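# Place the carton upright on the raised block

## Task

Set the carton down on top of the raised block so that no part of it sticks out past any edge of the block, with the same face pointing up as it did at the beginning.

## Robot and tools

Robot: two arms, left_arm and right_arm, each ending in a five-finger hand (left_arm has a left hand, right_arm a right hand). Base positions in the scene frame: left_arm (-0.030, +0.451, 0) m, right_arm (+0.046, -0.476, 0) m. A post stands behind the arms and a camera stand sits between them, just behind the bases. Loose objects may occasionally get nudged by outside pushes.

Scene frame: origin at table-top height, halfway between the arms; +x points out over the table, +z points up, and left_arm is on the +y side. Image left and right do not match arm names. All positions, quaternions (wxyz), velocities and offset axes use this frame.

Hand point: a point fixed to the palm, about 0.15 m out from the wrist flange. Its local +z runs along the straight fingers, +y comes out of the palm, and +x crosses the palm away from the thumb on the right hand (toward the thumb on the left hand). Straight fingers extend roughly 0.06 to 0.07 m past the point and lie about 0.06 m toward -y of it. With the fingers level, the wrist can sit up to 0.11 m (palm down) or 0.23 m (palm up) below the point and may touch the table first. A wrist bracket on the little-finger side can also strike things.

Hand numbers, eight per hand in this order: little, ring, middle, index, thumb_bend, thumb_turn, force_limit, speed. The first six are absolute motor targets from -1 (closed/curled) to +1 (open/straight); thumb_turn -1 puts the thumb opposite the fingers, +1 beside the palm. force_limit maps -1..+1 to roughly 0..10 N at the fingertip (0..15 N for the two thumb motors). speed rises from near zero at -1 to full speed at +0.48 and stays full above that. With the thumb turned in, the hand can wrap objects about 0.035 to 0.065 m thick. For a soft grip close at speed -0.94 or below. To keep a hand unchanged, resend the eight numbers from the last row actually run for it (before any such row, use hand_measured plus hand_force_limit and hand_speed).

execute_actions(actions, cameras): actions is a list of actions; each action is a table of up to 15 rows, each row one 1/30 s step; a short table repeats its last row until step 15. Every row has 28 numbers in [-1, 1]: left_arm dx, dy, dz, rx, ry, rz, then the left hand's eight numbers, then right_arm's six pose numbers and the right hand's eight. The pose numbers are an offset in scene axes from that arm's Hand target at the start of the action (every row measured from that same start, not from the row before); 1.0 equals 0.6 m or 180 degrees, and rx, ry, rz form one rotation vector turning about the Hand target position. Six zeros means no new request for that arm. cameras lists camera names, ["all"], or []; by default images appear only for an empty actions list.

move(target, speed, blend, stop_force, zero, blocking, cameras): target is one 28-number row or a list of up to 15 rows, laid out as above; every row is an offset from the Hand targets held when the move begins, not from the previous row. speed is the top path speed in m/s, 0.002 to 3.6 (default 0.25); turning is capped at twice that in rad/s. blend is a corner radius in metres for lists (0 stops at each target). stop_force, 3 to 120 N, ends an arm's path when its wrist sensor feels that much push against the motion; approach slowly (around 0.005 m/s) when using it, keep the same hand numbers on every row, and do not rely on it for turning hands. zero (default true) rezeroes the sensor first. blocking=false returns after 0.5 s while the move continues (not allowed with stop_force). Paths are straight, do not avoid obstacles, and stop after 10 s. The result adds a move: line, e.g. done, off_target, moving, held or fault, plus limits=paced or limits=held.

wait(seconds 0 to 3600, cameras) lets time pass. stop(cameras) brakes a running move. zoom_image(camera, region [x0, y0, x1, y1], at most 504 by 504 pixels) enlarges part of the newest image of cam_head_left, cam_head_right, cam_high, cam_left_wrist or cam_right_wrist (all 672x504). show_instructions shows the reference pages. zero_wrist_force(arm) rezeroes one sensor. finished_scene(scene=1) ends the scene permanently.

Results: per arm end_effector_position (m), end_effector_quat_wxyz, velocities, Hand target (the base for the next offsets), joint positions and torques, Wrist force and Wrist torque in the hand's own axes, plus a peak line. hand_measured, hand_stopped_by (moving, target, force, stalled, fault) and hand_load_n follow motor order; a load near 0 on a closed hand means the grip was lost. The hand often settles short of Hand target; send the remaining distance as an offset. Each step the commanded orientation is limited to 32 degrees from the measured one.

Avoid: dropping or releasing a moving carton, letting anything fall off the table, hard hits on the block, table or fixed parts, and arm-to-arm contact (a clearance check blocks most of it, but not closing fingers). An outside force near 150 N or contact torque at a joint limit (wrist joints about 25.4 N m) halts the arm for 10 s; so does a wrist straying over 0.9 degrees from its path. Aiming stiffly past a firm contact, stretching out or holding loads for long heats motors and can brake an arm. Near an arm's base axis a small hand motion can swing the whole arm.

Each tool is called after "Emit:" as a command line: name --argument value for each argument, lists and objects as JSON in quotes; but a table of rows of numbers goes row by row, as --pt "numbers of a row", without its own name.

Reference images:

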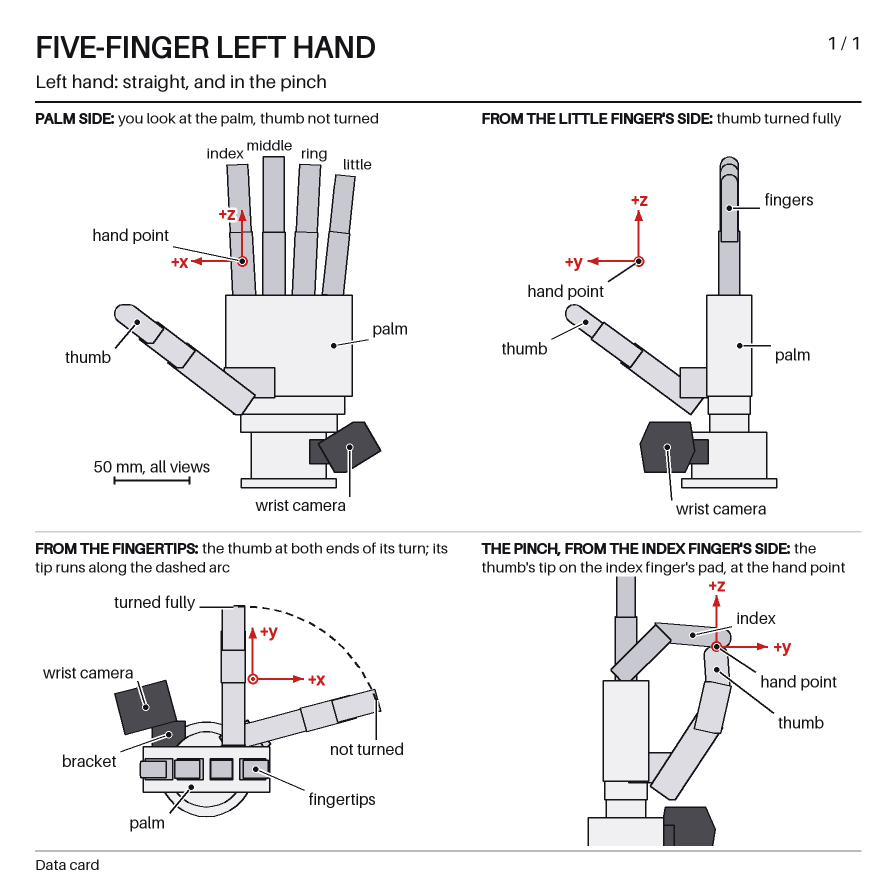

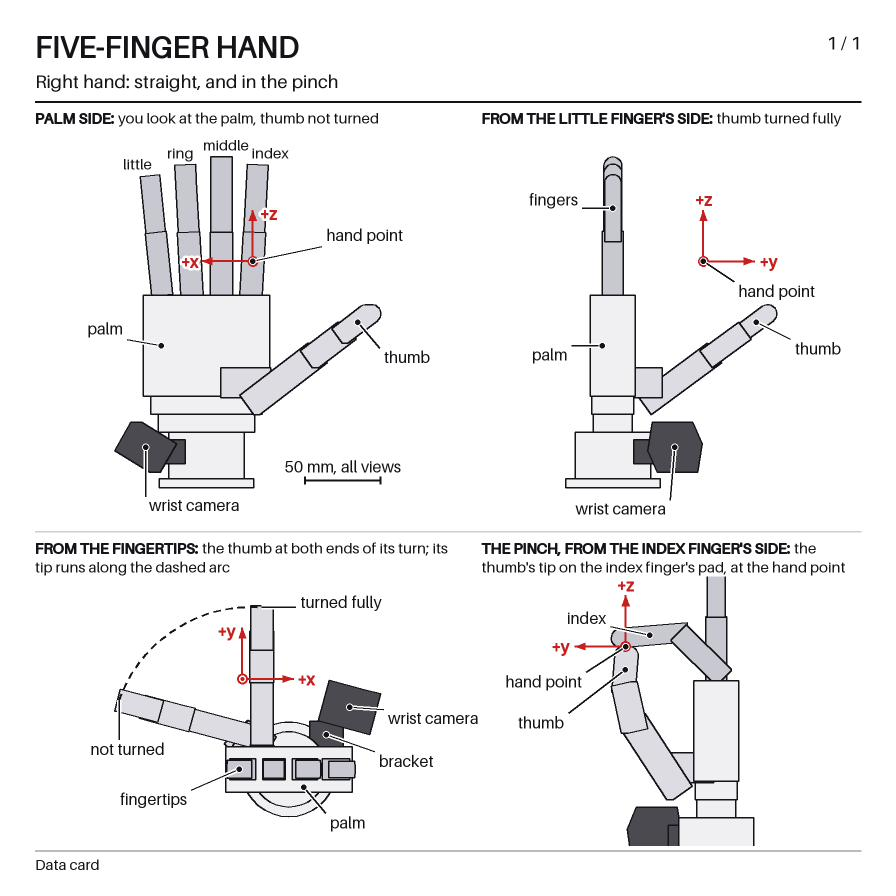

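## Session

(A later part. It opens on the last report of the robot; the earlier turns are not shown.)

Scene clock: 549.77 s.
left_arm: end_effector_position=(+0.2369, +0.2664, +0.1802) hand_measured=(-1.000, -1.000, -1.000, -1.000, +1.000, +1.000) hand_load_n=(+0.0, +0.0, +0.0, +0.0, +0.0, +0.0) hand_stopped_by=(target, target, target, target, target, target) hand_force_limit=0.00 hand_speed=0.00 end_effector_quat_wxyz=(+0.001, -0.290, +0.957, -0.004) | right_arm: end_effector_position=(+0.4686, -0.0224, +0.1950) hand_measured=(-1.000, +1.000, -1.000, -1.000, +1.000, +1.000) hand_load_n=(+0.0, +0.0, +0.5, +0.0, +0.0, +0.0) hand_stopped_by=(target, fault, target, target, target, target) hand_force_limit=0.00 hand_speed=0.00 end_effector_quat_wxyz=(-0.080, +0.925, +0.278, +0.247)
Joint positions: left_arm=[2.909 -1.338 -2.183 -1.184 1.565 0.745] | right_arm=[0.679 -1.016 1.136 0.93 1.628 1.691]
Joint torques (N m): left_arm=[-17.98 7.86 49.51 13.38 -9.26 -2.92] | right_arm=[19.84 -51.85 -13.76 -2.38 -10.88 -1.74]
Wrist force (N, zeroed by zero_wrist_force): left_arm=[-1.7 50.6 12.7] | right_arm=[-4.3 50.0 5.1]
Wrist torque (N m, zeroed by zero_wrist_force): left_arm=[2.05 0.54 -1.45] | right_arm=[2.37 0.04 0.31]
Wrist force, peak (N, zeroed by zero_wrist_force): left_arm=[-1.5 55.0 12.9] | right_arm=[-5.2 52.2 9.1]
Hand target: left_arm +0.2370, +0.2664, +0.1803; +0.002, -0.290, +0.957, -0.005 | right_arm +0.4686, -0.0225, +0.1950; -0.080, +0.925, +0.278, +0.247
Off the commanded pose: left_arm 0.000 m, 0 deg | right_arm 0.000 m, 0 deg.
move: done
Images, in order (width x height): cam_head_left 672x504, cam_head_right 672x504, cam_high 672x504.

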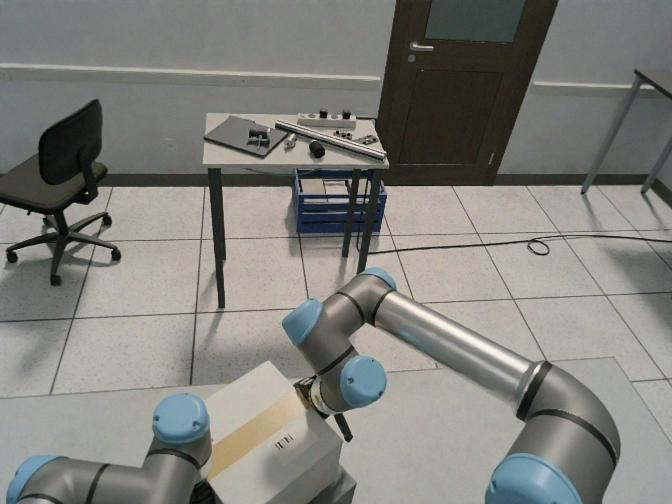

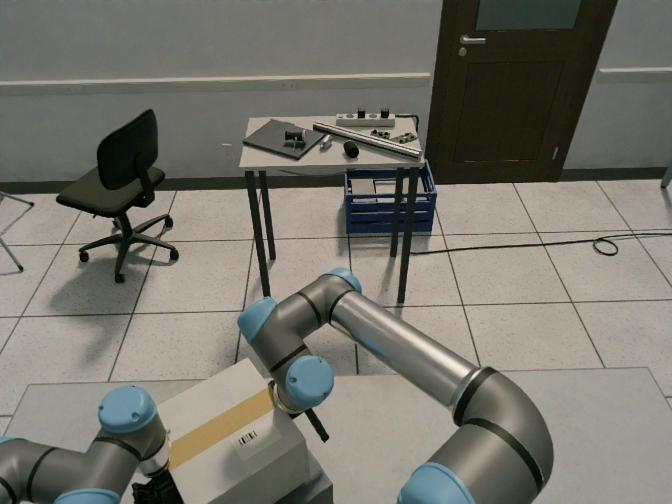

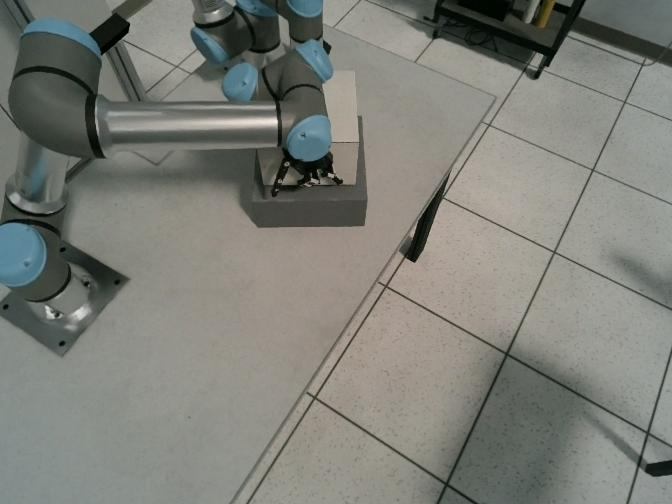

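Emit:
zoom_image --camera "cam_high" --region '[230, 60, 390, 240]'

Emit:
zoom_image --camera "cam_head_right" --region '[130, 340, 350, 504]'

Emit:
zoom_image --camera "cam_head_left" --region '[160, 340, 380, 504]'

Scaled by 2.800 from the camera's image (finer frame: 960x720).

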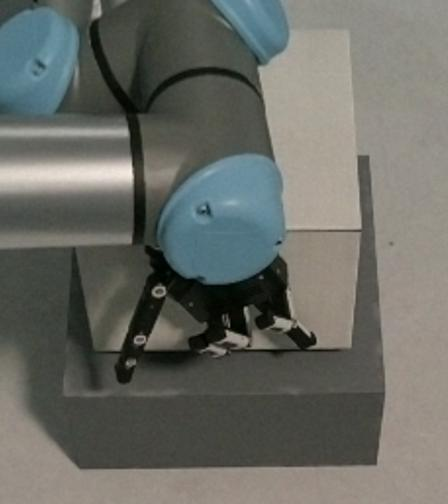

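Scaled by 2.291 from the camera's image (finer frame: 960x720).

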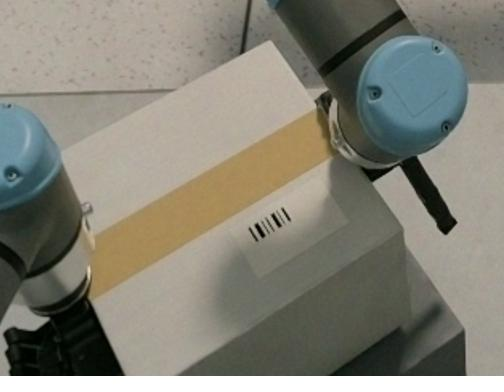

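Scaled by 2.291 from the camera's image (finer frame: 960x720).

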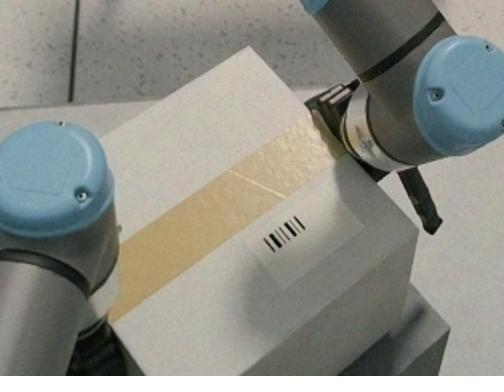

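Emit:
move --target '[0,0,-0.0333,0,0,0,-1,-1,-1,-1,1,1,0,0,0,0,-0.0333,0,0,0,-1,-1,-1,-1,1,1,0,0]' --speed 0.02 --cameras '["cam_high","cam_head_left"]'

Scene clock: 570.40 s.
left_arm: end_effector_position=(+0.2369, +0.2664, +0.1601) hand_measured=(-1.000, -1.000, -1.000, -1.000, +1.000, +1.000) hand_load_n=(+0.0, +0.0, +0.0, +0.0, +0.0, +0.0) hand_stopped_by=(target, target, target, target, target, target) hand_force_limit=0.00 hand_speed=0.00 end_effector_quat_wxyz=(+0.002, -0.290, +0.957, -0.004) end_effector_velocity=(-0.001, +0.000, +0.001) end_effector_angular_velocity=(+0.001, +0.003, -0.001) | right_arm: end_effector_position=(+0.4686, -0.0225, +0.1749) hand_measured=(-1.000, +1.000, -1.000, -1.000, +1.000, +1.000) hand_load_n=(+0.0, +0.0, +0.0, +0.0, +0.0, +0.0) hand_stopped_by=(target, fault, target, target, target, target) hand_force_limit=0.00 hand_speed=0.00 end_effector_quat_wxyz=(-0.080, +0.925, +0.278, +0.247) end_effector_velocity=(+0.000, -0.001, +0.002) end_effector_angular_velocity=(-0.001, +0.001, +0.000)
Joint positions: left_arm=[2.909 -1.361 -2.222 -1.122 1.565 0.745] | right_arm=[0.679 -1.009 1.176 0.882 1.628 1.69]
Joint velocities: left_arm=[-0.001 0 0.003 -0.006 0.001 0] | right_arm=[0 -0.002 -0.002 0.005 0 0]
Joint torques (N m): left_arm=[-14.18 12.62 39.55 5.82 -6.49 -0.27] | right_arm=[30.88 -27.41 -27.24 2.1 -10.04 -1.14]
Wrist force (N, zeroed by zero_wrist_force): left_arm=[-1.4 50.2 -12.2] | right_arm=[8.4 56.4 -11.4]
Wrist torque (N m, zeroed by zero_wrist_force): left_arm=[3.73 -0.18 -1.36] | right_arm=[4.08 -0.37 1.33]
Wrist force, peak (N, zeroed by zero_wrist_force): left_arm=[-0.4 56.0 -13.8] | right_arm=[6.7 58.1 -13.0]
Hand target: left_arm +0.2370, +0.2664, +0.1603; +0.002, -0.290, +0.957, -0.005 | right_arm +0.4686, -0.0225, +0.1750; -0.080, +0.925, +0.278, +0.247
Off the commanded pose: left_arm 0.000 m, 0 deg | right_arm 0.000 m, 0 deg.
move: done
Images, in order (width x height): cam_head_left 672x504, cam_high 672x504.

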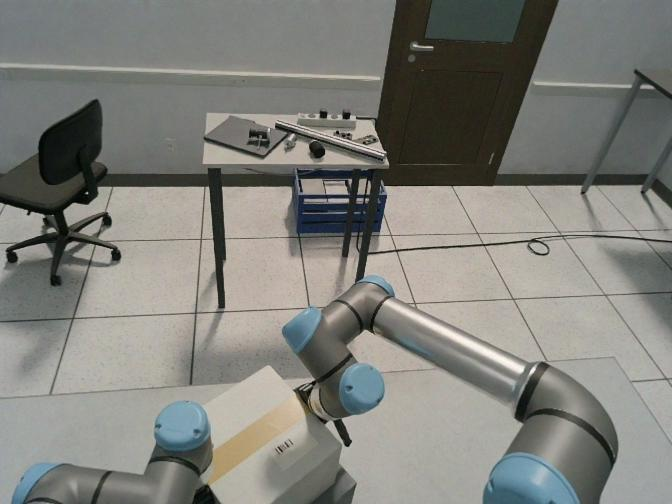

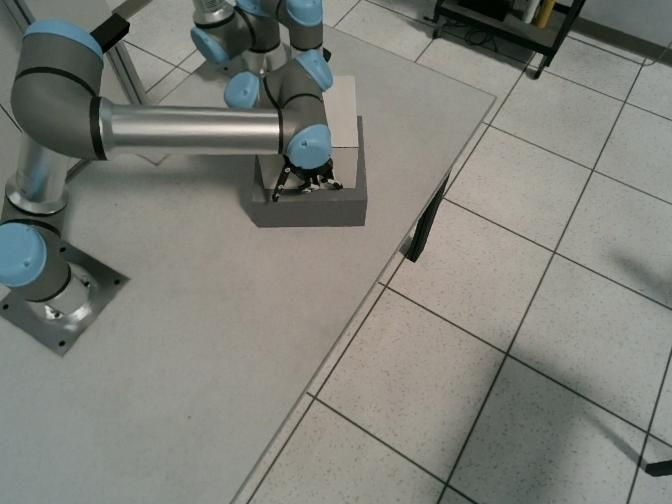

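Emit:
zoom_image --camera "cam_high" --region '[230, 60, 390, 240]'

Emit:
move --target '[0,0,-0.0067,0,0,0,-1,-1,-1,-1,1,1,0,0,0,0,-0.0067,0,0,0,-1,-1,-1,-1,1,1,0,0]' --speed 0.008

Scaled by 2.800 from the camera's image (finer frame: 960x720).

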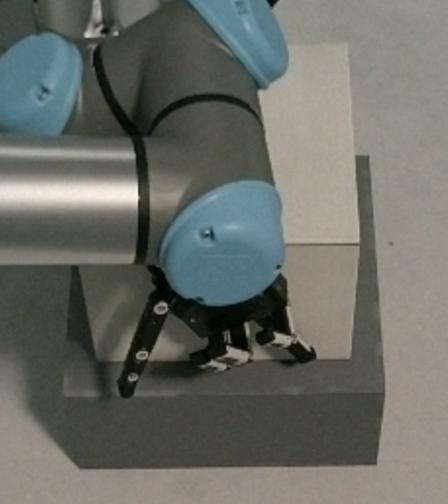

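Scene clock: 583.00 s.
left_arm: end_effector_position=(+0.2422, +0.2611, +0.1600) hand_measured=(-1.000, -1.000, -1.000, -1.000, +1.000, +1.000) hand_load_n=(+0.0, +0.0, +0.0, +0.0, +0.0, +0.0) hand_stopped_by=(target, target, target, target, target, target) hand_force_limit=0.00 hand_speed=0.00 end_effector_quat_wxyz=(+0.002, -0.294, +0.956, +0.001) | right_arm: end_effector_position=(+0.4746, -0.0316, +0.1743) hand_measured=(-1.000, +1.000, -1.000, -1.000, +1.000, +1.000) hand_load_n=(+0.0, +0.0, +0.0, +0.0, +0.0, +0.0) hand_stopped_by=(target, fault, target, target, target, target) hand_force_limit=0.00 hand_speed=0.00 end_effector_quat_wxyz=(-0.061, +0.926, +0.272, +0.254)
Joint positions: left_arm=[2.894 -1.387 -2.203 -1.12 1.574 0.722] | right_arm=[0.678 -1.007 1.182 0.875 1.669 1.69]
Joint torques (N m): left_arm=[-2.37 12.12 21.06 2.71 -0.72 -0.2] | right_arm=[29.81 -37.36 -19.83 0.57 -10.49 -0.06]
Wrist force (N, zeroed by zero_wrist_force): left_arm=[2.5 36.3 -17.2] | right_arm=[8.1 59.2 -14.2]
Wrist torque (N m, zeroed by zero_wrist_force): left_arm=[4.57 -0.83 0.27] | right_arm=[6.48 -0.52 1.63]
Wrist force, peak (N, zeroed by zero_wrist_force): left_arm=[13.8 94.2 -89.6] | right_arm=[8.4 87.1 -14.3]
Hand target: left_arm +0.2422, +0.2611, +0.1600; +0.002, -0.294, +0.956, +0.001 (not the last commanded pose) | right_arm +0.4746, -0.0316, +0.1743; -0.061, +0.926, +0.272, +0.254 (not the last commanded pose)
Off the commanded pose: left_arm 0.008 m, 1 deg | right_arm 0.011 m, 2 deg.
TORQUE FAULT: joint 5 (wrist 2) of the right arm strayed more than 0.9 degrees from its planned motion, and that arm stopped. Since the last result, the stops that this result tells of count together as 19 of the actions that you can send in this scene. A torque fault puts only its own arm into a fault stop. That arm's remaining commands of this call were not run. That arm may still press on what stopped it. That arm is still stopped at the end of this call. That arm stays stopped for less than 1 more second. Until then a move that you send moves the other arm only, and its call returns only when the move has ended. Once the stop has ended, the next robot result says so. If the stop ends while you think or write, that arm runs what you send next, counted from a new Hand target: where the arm stands when the stop ends. While its stop runs, that arm, its gripper or tool too, takes no new command. Until it ends, the stop uses up actions while you think or wait. An arm that is not stopped still takes commands.
FORCE FAULT: contact force on the left arm reached its limit, and that arm stopped for 10 seconds. The contact can be on any part of that arm, not only on its tool. That arm's remaining commands of this call were not run. During its stop the left arm's controller moved it back a little. That arm's target is now where it stood when the stop ended, not its last command. That arm accepts commands again.
move: fault (left_arm, right_arm)

Emit:
wait --seconds 0.2 --cameras '["all"]'

Scene clock: 585.27 s.
left_arm: end_effector_position=(+0.2422, +0.2611, +0.1600) hand_measured=(-1.000, -1.000, -1.000, -1.000, +1.000, +1.000) hand_load_n=(+0.0, +0.0, +0.0, +0.0, +0.0, +0.0) hand_stopped_by=(target, target, target, target, target, target) hand_force_limit=0.00 hand_speed=0.00 end_effector_quat_wxyz=(+0.002, -0.294, +0.956, +0.001) | right_arm: end_effector_position=(+0.4746, -0.0316, +0.1743) hand_measured=(-1.000, +1.000, -1.000, -1.000, +1.000, +1.000) hand_load_n=(+0.0, +0.0, +0.0, +0.0, +0.0, +0.0) hand_stopped_by=(target, fault, target, target, target, target) hand_force_limit=0.00 hand_speed=0.00 end_effector_quat_wxyz=(-0.061, +0.926, +0.272, +0.254)
Joint positions: left_arm=[2.894 -1.387 -2.203 -1.12 1.574 0.722] | right_arm=[0.678 -1.007 1.182 0.875 1.669 1.69]
Joint torques (N m): left_arm=[1.62 2.54 19.61 6.52 -5.82 0.11] | right_arm=[43.48 -32.68 -20.4 -2.2 -9.94 -0.01]
Wrist force (N, zeroed by zero_wrist_force): left_arm=[2.5 35.2 -17.7] | right_arm=[6.9 60.7 -12.2]
Wrist torque (N m, zeroed by zero_wrist_force): left_arm=[4.50 -0.86 0.29] | right_arm=[6.69 -0.43 1.75]
Wrist force, peak (N, zeroed by zero_wrist_force): left_arm=[2.6 35.7 -18.4] | right_arm=[7.1 60.8 -12.1]
Hand target: left_arm +0.2422, +0.2611, +0.1600; +0.002, -0.294, +0.956, +0.001 (not the last commanded pose) | right_arm +0.4746, -0.0316, +0.1743; -0.061, +0.926, +0.272, +0.254 (not the last commanded pose)
Off the commanded pose: left_arm 0.008 m, 1 deg | right_arm 0.011 m, 2 deg.
TORQUE FAULT, CONTINUED: the right arm's stop, for the torque fault of joint 5 (wrist 2) that an earlier result reported, is over. The rest of the stop counts as 1 of the actions that you can send in this scene. That arm's target is now where it stood when the stop ended, not its last command. That arm keeps its grip as last carried out and accepts commands again. That arm stops again at each new torque fault.
wait: 0.20 s; at rest from the start
cam_left_wrist: T_world_to_cam=[[0.37426, -0.92726, -0.01064, 0.14939], [-0.7769, -0.31979, 0.54237, 0.17292], [-0.50632, -0.19472, -0.84007, 0.42042]] pos_world=[0.2913, 0.27569, 0.26099]
cam_right_wrist: T_world_to_cam=[[0.72966, -0.67336, 0.11911, -0.3829], [-0.67599, -0.73656, -0.02291, 0.31089], [0.10316, -0.0638, -0.99262, 0.24267]] pos_world=[0.46451, -0.01336, 0.29361]

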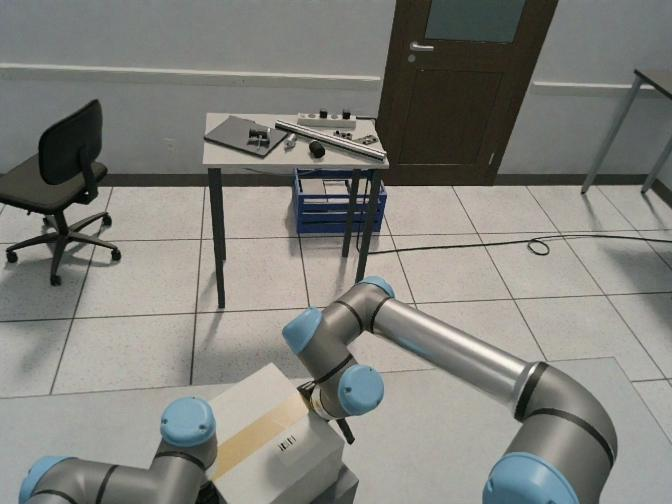

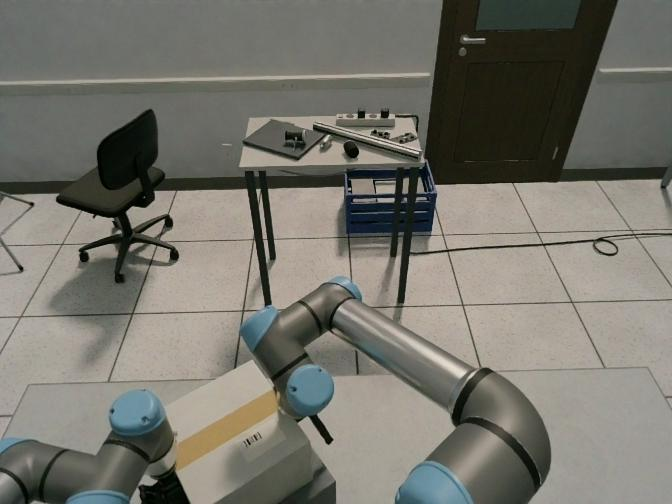

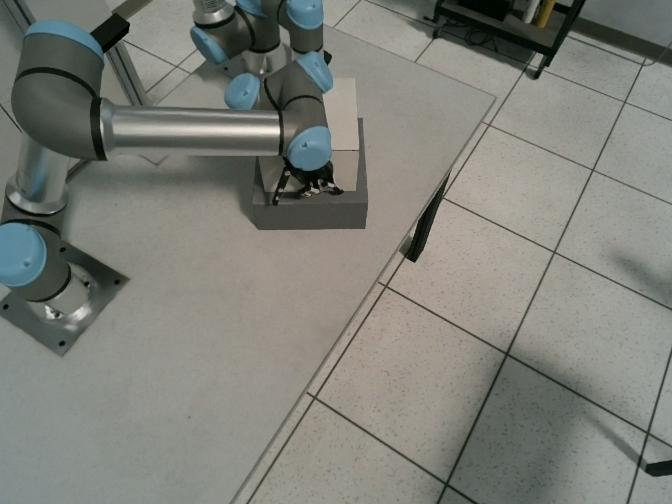

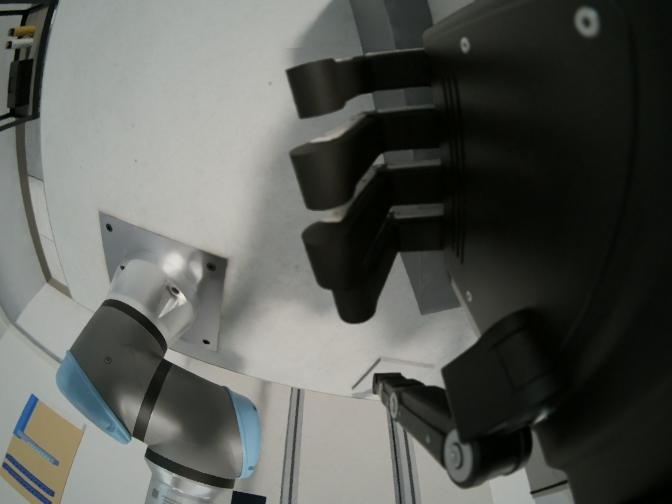

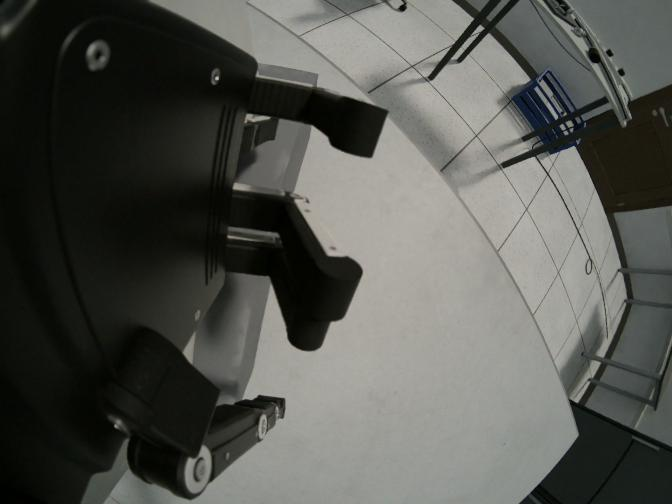

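Emit:
zoom_image --camera "cam_high" --region '[240, 70, 380, 240]'

Emit:
zoom_image --camera "cam_head_right" --region '[100, 350, 350, 504]'

Emit:
zoom_image --camera "cam_head_left" --region '[150, 350, 400, 504]'

Emit:
zoom_image --camera "cam_left_wrist" --region '[280, 20, 500, 340]'

Emit:
zoom_image --camera "cam_right_wrist" --region '[180, 20, 400, 460]'

Scaled by 2.965 from the camera's image (finer frame: 960x720).

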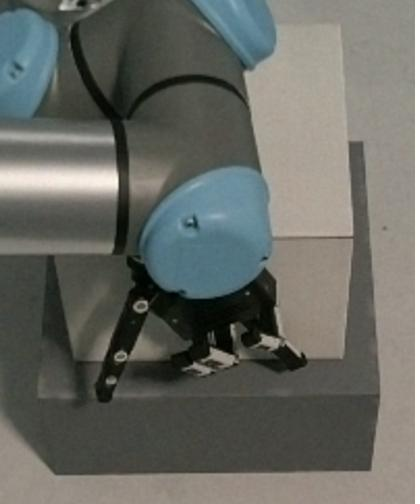

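Scaled by 2.016 from the camera's image (finer frame: 960x720).

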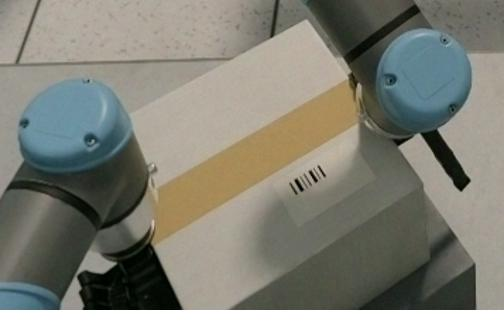

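Scaled by 2.016 from the camera's image (finer frame: 960x720).

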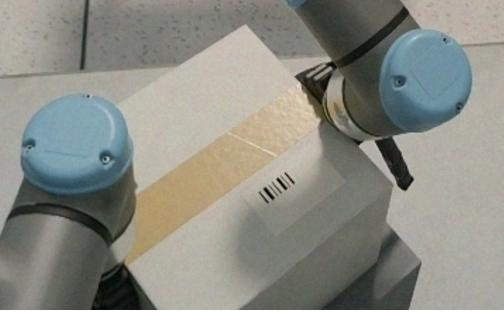

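Scaled by 1.575 from the camera's image (finer frame: 960x720).

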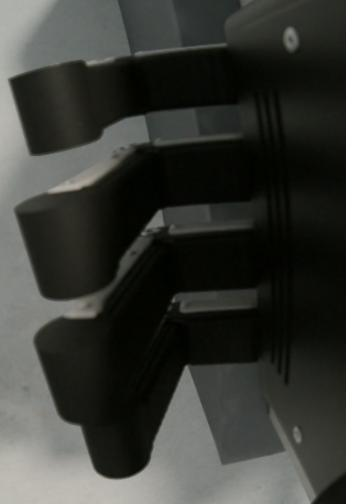

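Scaled by 1.145 from the camera's image (finer frame: 960x720).

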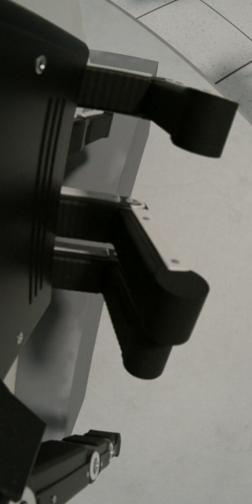

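Emit:
move --target '[0,0,0.0005,0,0,0,-1,-1,-1,-1,1,1,0,0,0.00046,-0.00069,0.0005,0,0,0,-1,-1,-1,-1,1,1,0,0]' --speed 0.004

Scene clock: 643.97 s.
left_arm: end_effector_position=(+0.2421, +0.2611, +0.1602) hand_measured=(-1.000, -1.000, -1.000, -1.000, +1.000, +1.000) hand_load_n=(-0.5, +0.0, +0.0, +0.0, +0.0, +0.0) hand_stopped_by=(target, target, target, target, target, target) hand_force_limit=0.00 hand_speed=0.00 end_effector_quat_wxyz=(+0.002, -0.294, +0.956, +0.001) | right_arm: end_effector_position=(+0.4748, -0.0320, +0.1746) hand_measured=(-1.000, +1.000, -1.000, -1.000, +1.000, +1.000) hand_load_n=(+0.0, +0.0, +0.0, +0.0, +0.0, +0.0) hand_stopped_by=(target, fault, target, target, target, target) hand_force_limit=0.00 hand_speed=0.00 end_effector_quat_wxyz=(-0.061, +0.926, +0.272, +0.254)
Joint positions: left_arm=[2.894 -1.387 -2.202 -1.121 1.574 0.722] | right_arm=[0.677 -1.008 1.182 0.875 1.668 1.69]
Joint torques (N m): left_arm=[-0.99 17.19 35.82 3.07 -5.59 0.07] | right_arm=[15.19 -47.18 -7.99 2.07 -5.12 -1.15]
Wrist force (N, zeroed by zero_wrist_force): left_arm=[-0.3 29.4 -7.7] | right_arm=[3.3 41.4 -0.6]
Wrist torque (N m, zeroed by zero_wrist_force): left_arm=[3.13 -0.34 0.15] | right_arm=[3.87 -0.36 0.92]
Wrist force, peak (N, zeroed by zero_wrist_force): left_arm=[2.4 35.5 -18.3] | right_arm=[6.8 61.0 -11.6]
Hand target: left_arm +0.2422, +0.2611, +0.1603; +0.002, -0.294, +0.956, +0.001 | right_arm +0.4748, -0.0321, +0.1746; -0.061, +0.926, +0.272, +0.254
Off the commanded pose: left_arm 0.000 m, 0 deg | right_arm 0.000 m, 0 deg.
move: done

Emit:
move --target '[-0.00019,0.00028,0.0003,0,0,0,-1,-1,-1,-1,1,1,0,0,0.00046,-0.00069,0.0001,0,0,0,-1,-1,-1,-1,1,1,0,0]' --speed 0.004

Scene clock: 648.83 s.
left_arm: end_effector_position=(+0.2421, +0.2612, +0.1605) hand_measured=(-1.000, -1.000, -1.000, -1.000, +1.000, +1.000) hand_load_n=(+0.0, +0.0, +0.0, +0.0, -0.5, +0.0) hand_stopped_by=(target, target, target, target, target, target) hand_force_limit=0.00 hand_speed=0.00 end_effector_quat_wxyz=(+0.002, -0.294, +0.956, +0.001) | right_arm: end_effector_position=(+0.4751, -0.0324, +0.1746) hand_measured=(-1.000, +1.000, -1.000, -1.000, +1.000, +1.000) hand_load_n=(+0.5, +0.0, +0.0, +0.0, +0.0, +0.0) hand_stopped_by=(target, fault, target, target, target, target) hand_force_limit=0.00 hand_speed=0.00 end_effector_quat_wxyz=(-0.061, +0.926, +0.272, +0.254)
Joint positions: left_arm=[2.894 -1.386 -2.202 -1.122 1.574 0.723] | right_arm=[0.676 -1.008 1.183 0.875 1.668 1.689]
Joint torques (N m): left_arm=[9.19 16.69 23.22 1.6 -3.4 1.97] | right_arm=[1.29 -47.45 -15.12 -0.63 -1.59 -2.46]
Wrist force (N, zeroed by zero_wrist_force): left_arm=[-1.9 13.8 2.3] | right_arm=[-0.1 17.3 3.0]
Wrist torque (N m, zeroed by zero_wrist_force): left_arm=[0.99 0.21 0.05] | right_arm=[1.35 -0.07 0.32]
Wrist force, peak (N, zeroed by zero_wrist_force): left_arm=[-0.4 29.6 -7.8] | right_arm=[3.3 40.9 -0.4]
Hand target: left_arm +0.2420, +0.2613, +0.1604; +0.002, -0.294, +0.956, +0.001 | right_arm +0.4751, -0.0325, +0.1747; -0.061, +0.926, +0.272, +0.254
Off the commanded pose: left_arm 0.000 m, 0 deg | right_arm 0.000 m, 0 deg.
move: done

Emit:
move --pt "-0.00139 0.00208 0 0 0 0 -1 -1 -1 -1 1 1 0 0 0.00139 -0.00208 0 0 0 0 -1 -1 -1 -1 1 1 0 0" --pt "-0.0416 0.0624 0.008 0 0 0 -1 -1 -1 -1 1 1 0 0 0.0416 -0.0624 0.008 0 0 0 -1 -1 -1 -1 1 1 0 0" --pt "-0.0416 0.0624 0.25 0 0 0 -1 -1 -1 -1 1 1 0 0 0.0416 -0.0624 0.25 0 0 0 -1 -1 -1 -1 1 1 0 0" --speed '[0.004,0.06,0.2]' --blend '[0,0.01,0]' --cameras '["all"]'

Scene clock: 659.33 s.
left_arm: end_effector_position=(+0.2171, +0.2987, +0.3103) hand_measured=(-1.000, -1.000, -1.000, -1.000, +1.000, +1.000) hand_load_n=(+0.0, +0.0, +0.0, +0.0, +0.0, +0.0) hand_stopped_by=(target, target, target, target, target, target) hand_force_limit=0.00 hand_speed=0.00 end_effector_quat_wxyz=(+0.002, -0.294, +0.956, +0.001) | right_arm: end_effector_position=(+0.5001, -0.0699, +0.3245) hand_measured=(-1.000, +1.000, -1.000, -1.000, +1.000, +1.000) hand_load_n=(+0.0, +0.0, +0.0, +0.0, +0.0, +0.0) hand_stopped_by=(target, fault, target, target, target, target) hand_force_limit=0.00 hand_speed=0.00 end_effector_quat_wxyz=(-0.061, +0.926, +0.272, +0.254)
Joint positions: left_arm=[2.983 -1.183 -1.946 -1.58 1.573 0.812] | right_arm=[0.589 -1.049 0.861 1.232 1.625 1.614]
Joint torques (N m): left_arm=[9.87 6.72 34.74 -0.13 -2.58 2.57] | right_arm=[9.21 -47.76 -33.43 3.09 1.7 2.7]
Wrist force (N, zeroed by zero_wrist_force): left_arm=[0.2 -0.6 2.5] | right_arm=[0.2 -0.8 0.3]
Wrist torque (N m, zeroed by zero_wrist_force): left_arm=[-0.22 0.07 0.15] | right_arm=[-0.18 -0.04 -0.04]
Wrist force, peak (N, zeroed by zero_wrist_force): left_arm=[-1.9 14.1 2.0] | right_arm=[-0.3 17.3 3.2]
Hand target: left_arm +0.2171, +0.2987, +0.3104; +0.002, -0.294, +0.956, +0.001 | right_arm +0.5001, -0.0699, +0.3247; -0.061, +0.926, +0.272, +0.254
Off the commanded pose: left_arm 0.000 m, 0 deg | right_arm 0.000 m, 0 deg.
move: done
cam_left_wrist: T_world_to_cam=[[0.37426, -0.92726, -0.01064, 0.19521], [-0.7769, -0.31979, 0.54237, 0.08401], [-0.50632, -0.19472, -0.84007, 0.54135]] pos_world=[0.2663, 0.31329, 0.41129]
cam_right_wrist: T_world_to_cam=[[0.72973, -0.6733, 0.11904, -0.44519], [-0.67594, -0.7366, -0.02269, 0.30338], [0.10296, -0.0639, -0.99263, 0.38678]] pos_world=[0.49011, -0.05156, 0.44381]

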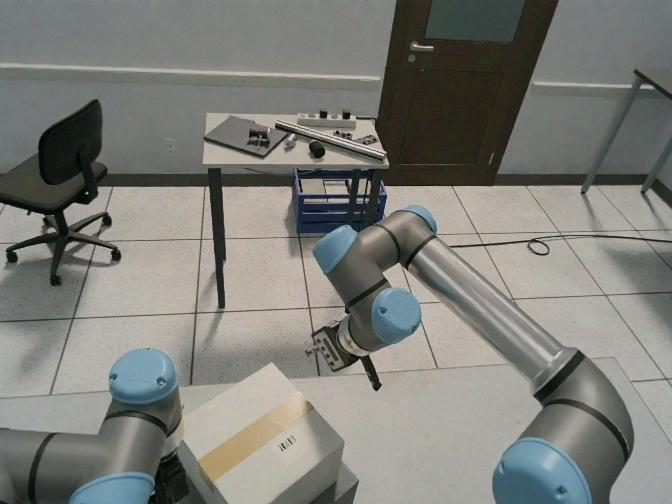

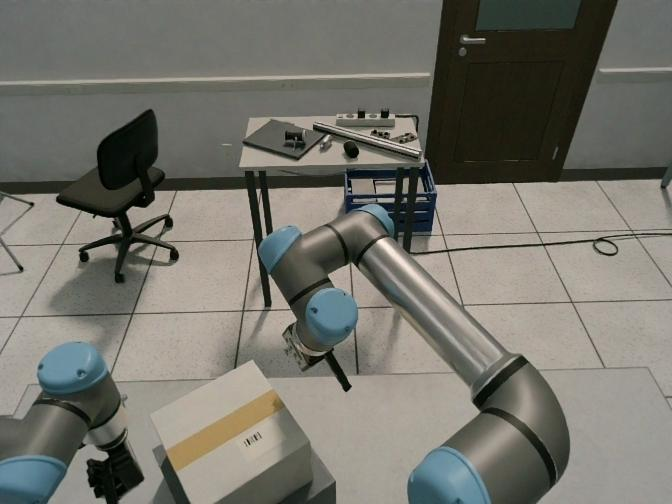

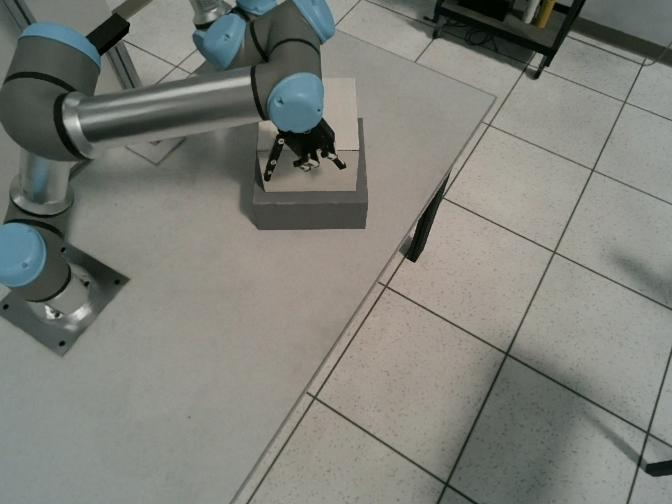

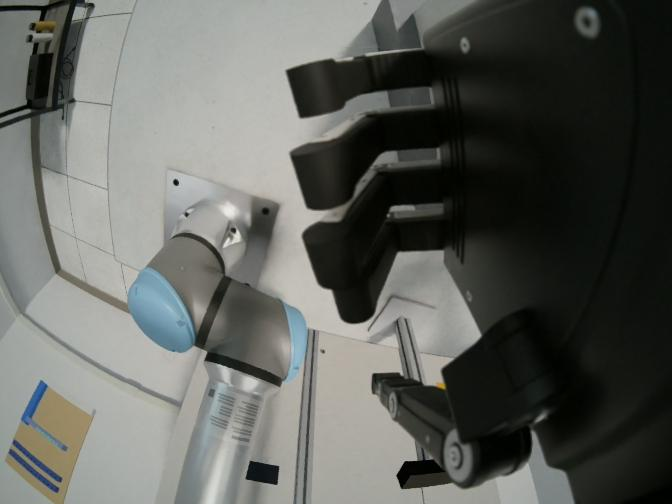

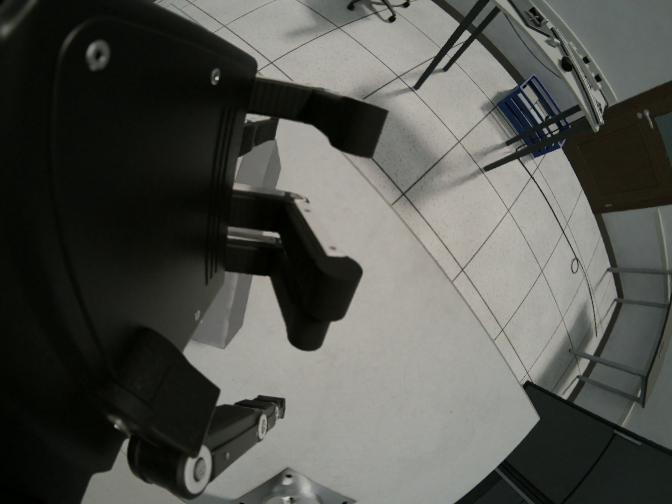

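Emit:
zoom_image --camera "cam_head_right" --region '[130, 340, 360, 504]'

Emit:
zoom_image --camera "cam_high" --region '[230, 60, 390, 240]'

Emit:
zoom_image --camera "cam_head_left" --region '[160, 340, 380, 504]'

Scaled by 2.191 from the camera's image (finer frame: 960x720).

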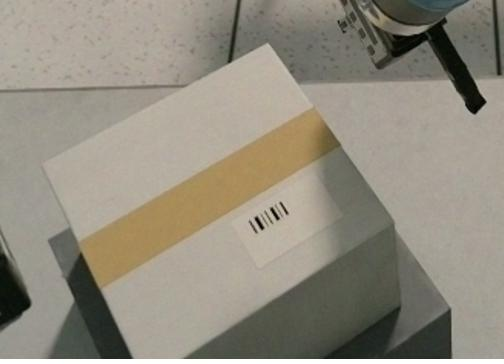

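Scaled by 2.800 from the camera's image (finer frame: 960x720).

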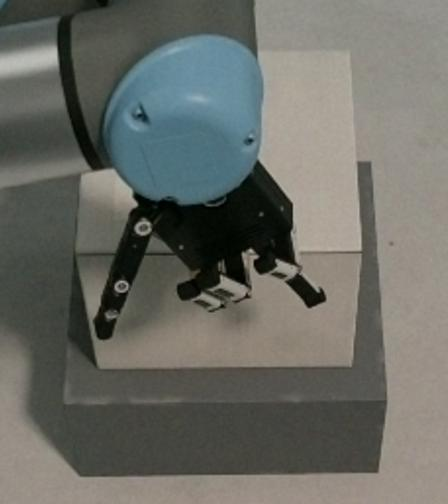

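Scaled by 2.291 from the camera's image (finer frame: 960x720).

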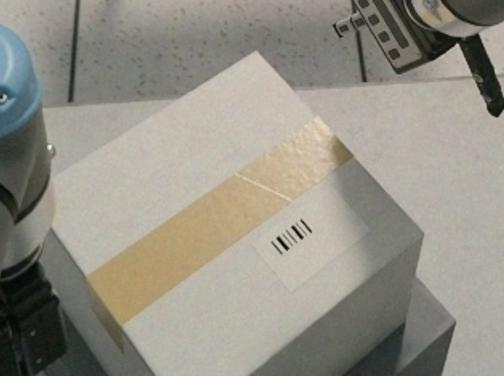

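Emit:
zoom_image --camera "cam_head_right" --region '[140, 400, 240, 504]'

Scaled by 4.846 from the camera's image (finer frame: 960x720).

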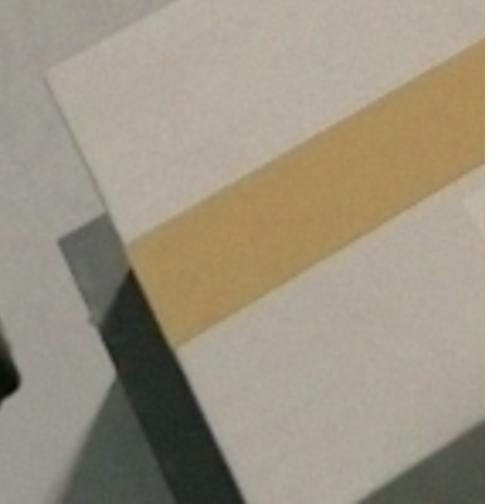

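Emit:
finished_scene --scene 1

The scene is finished: the task was done.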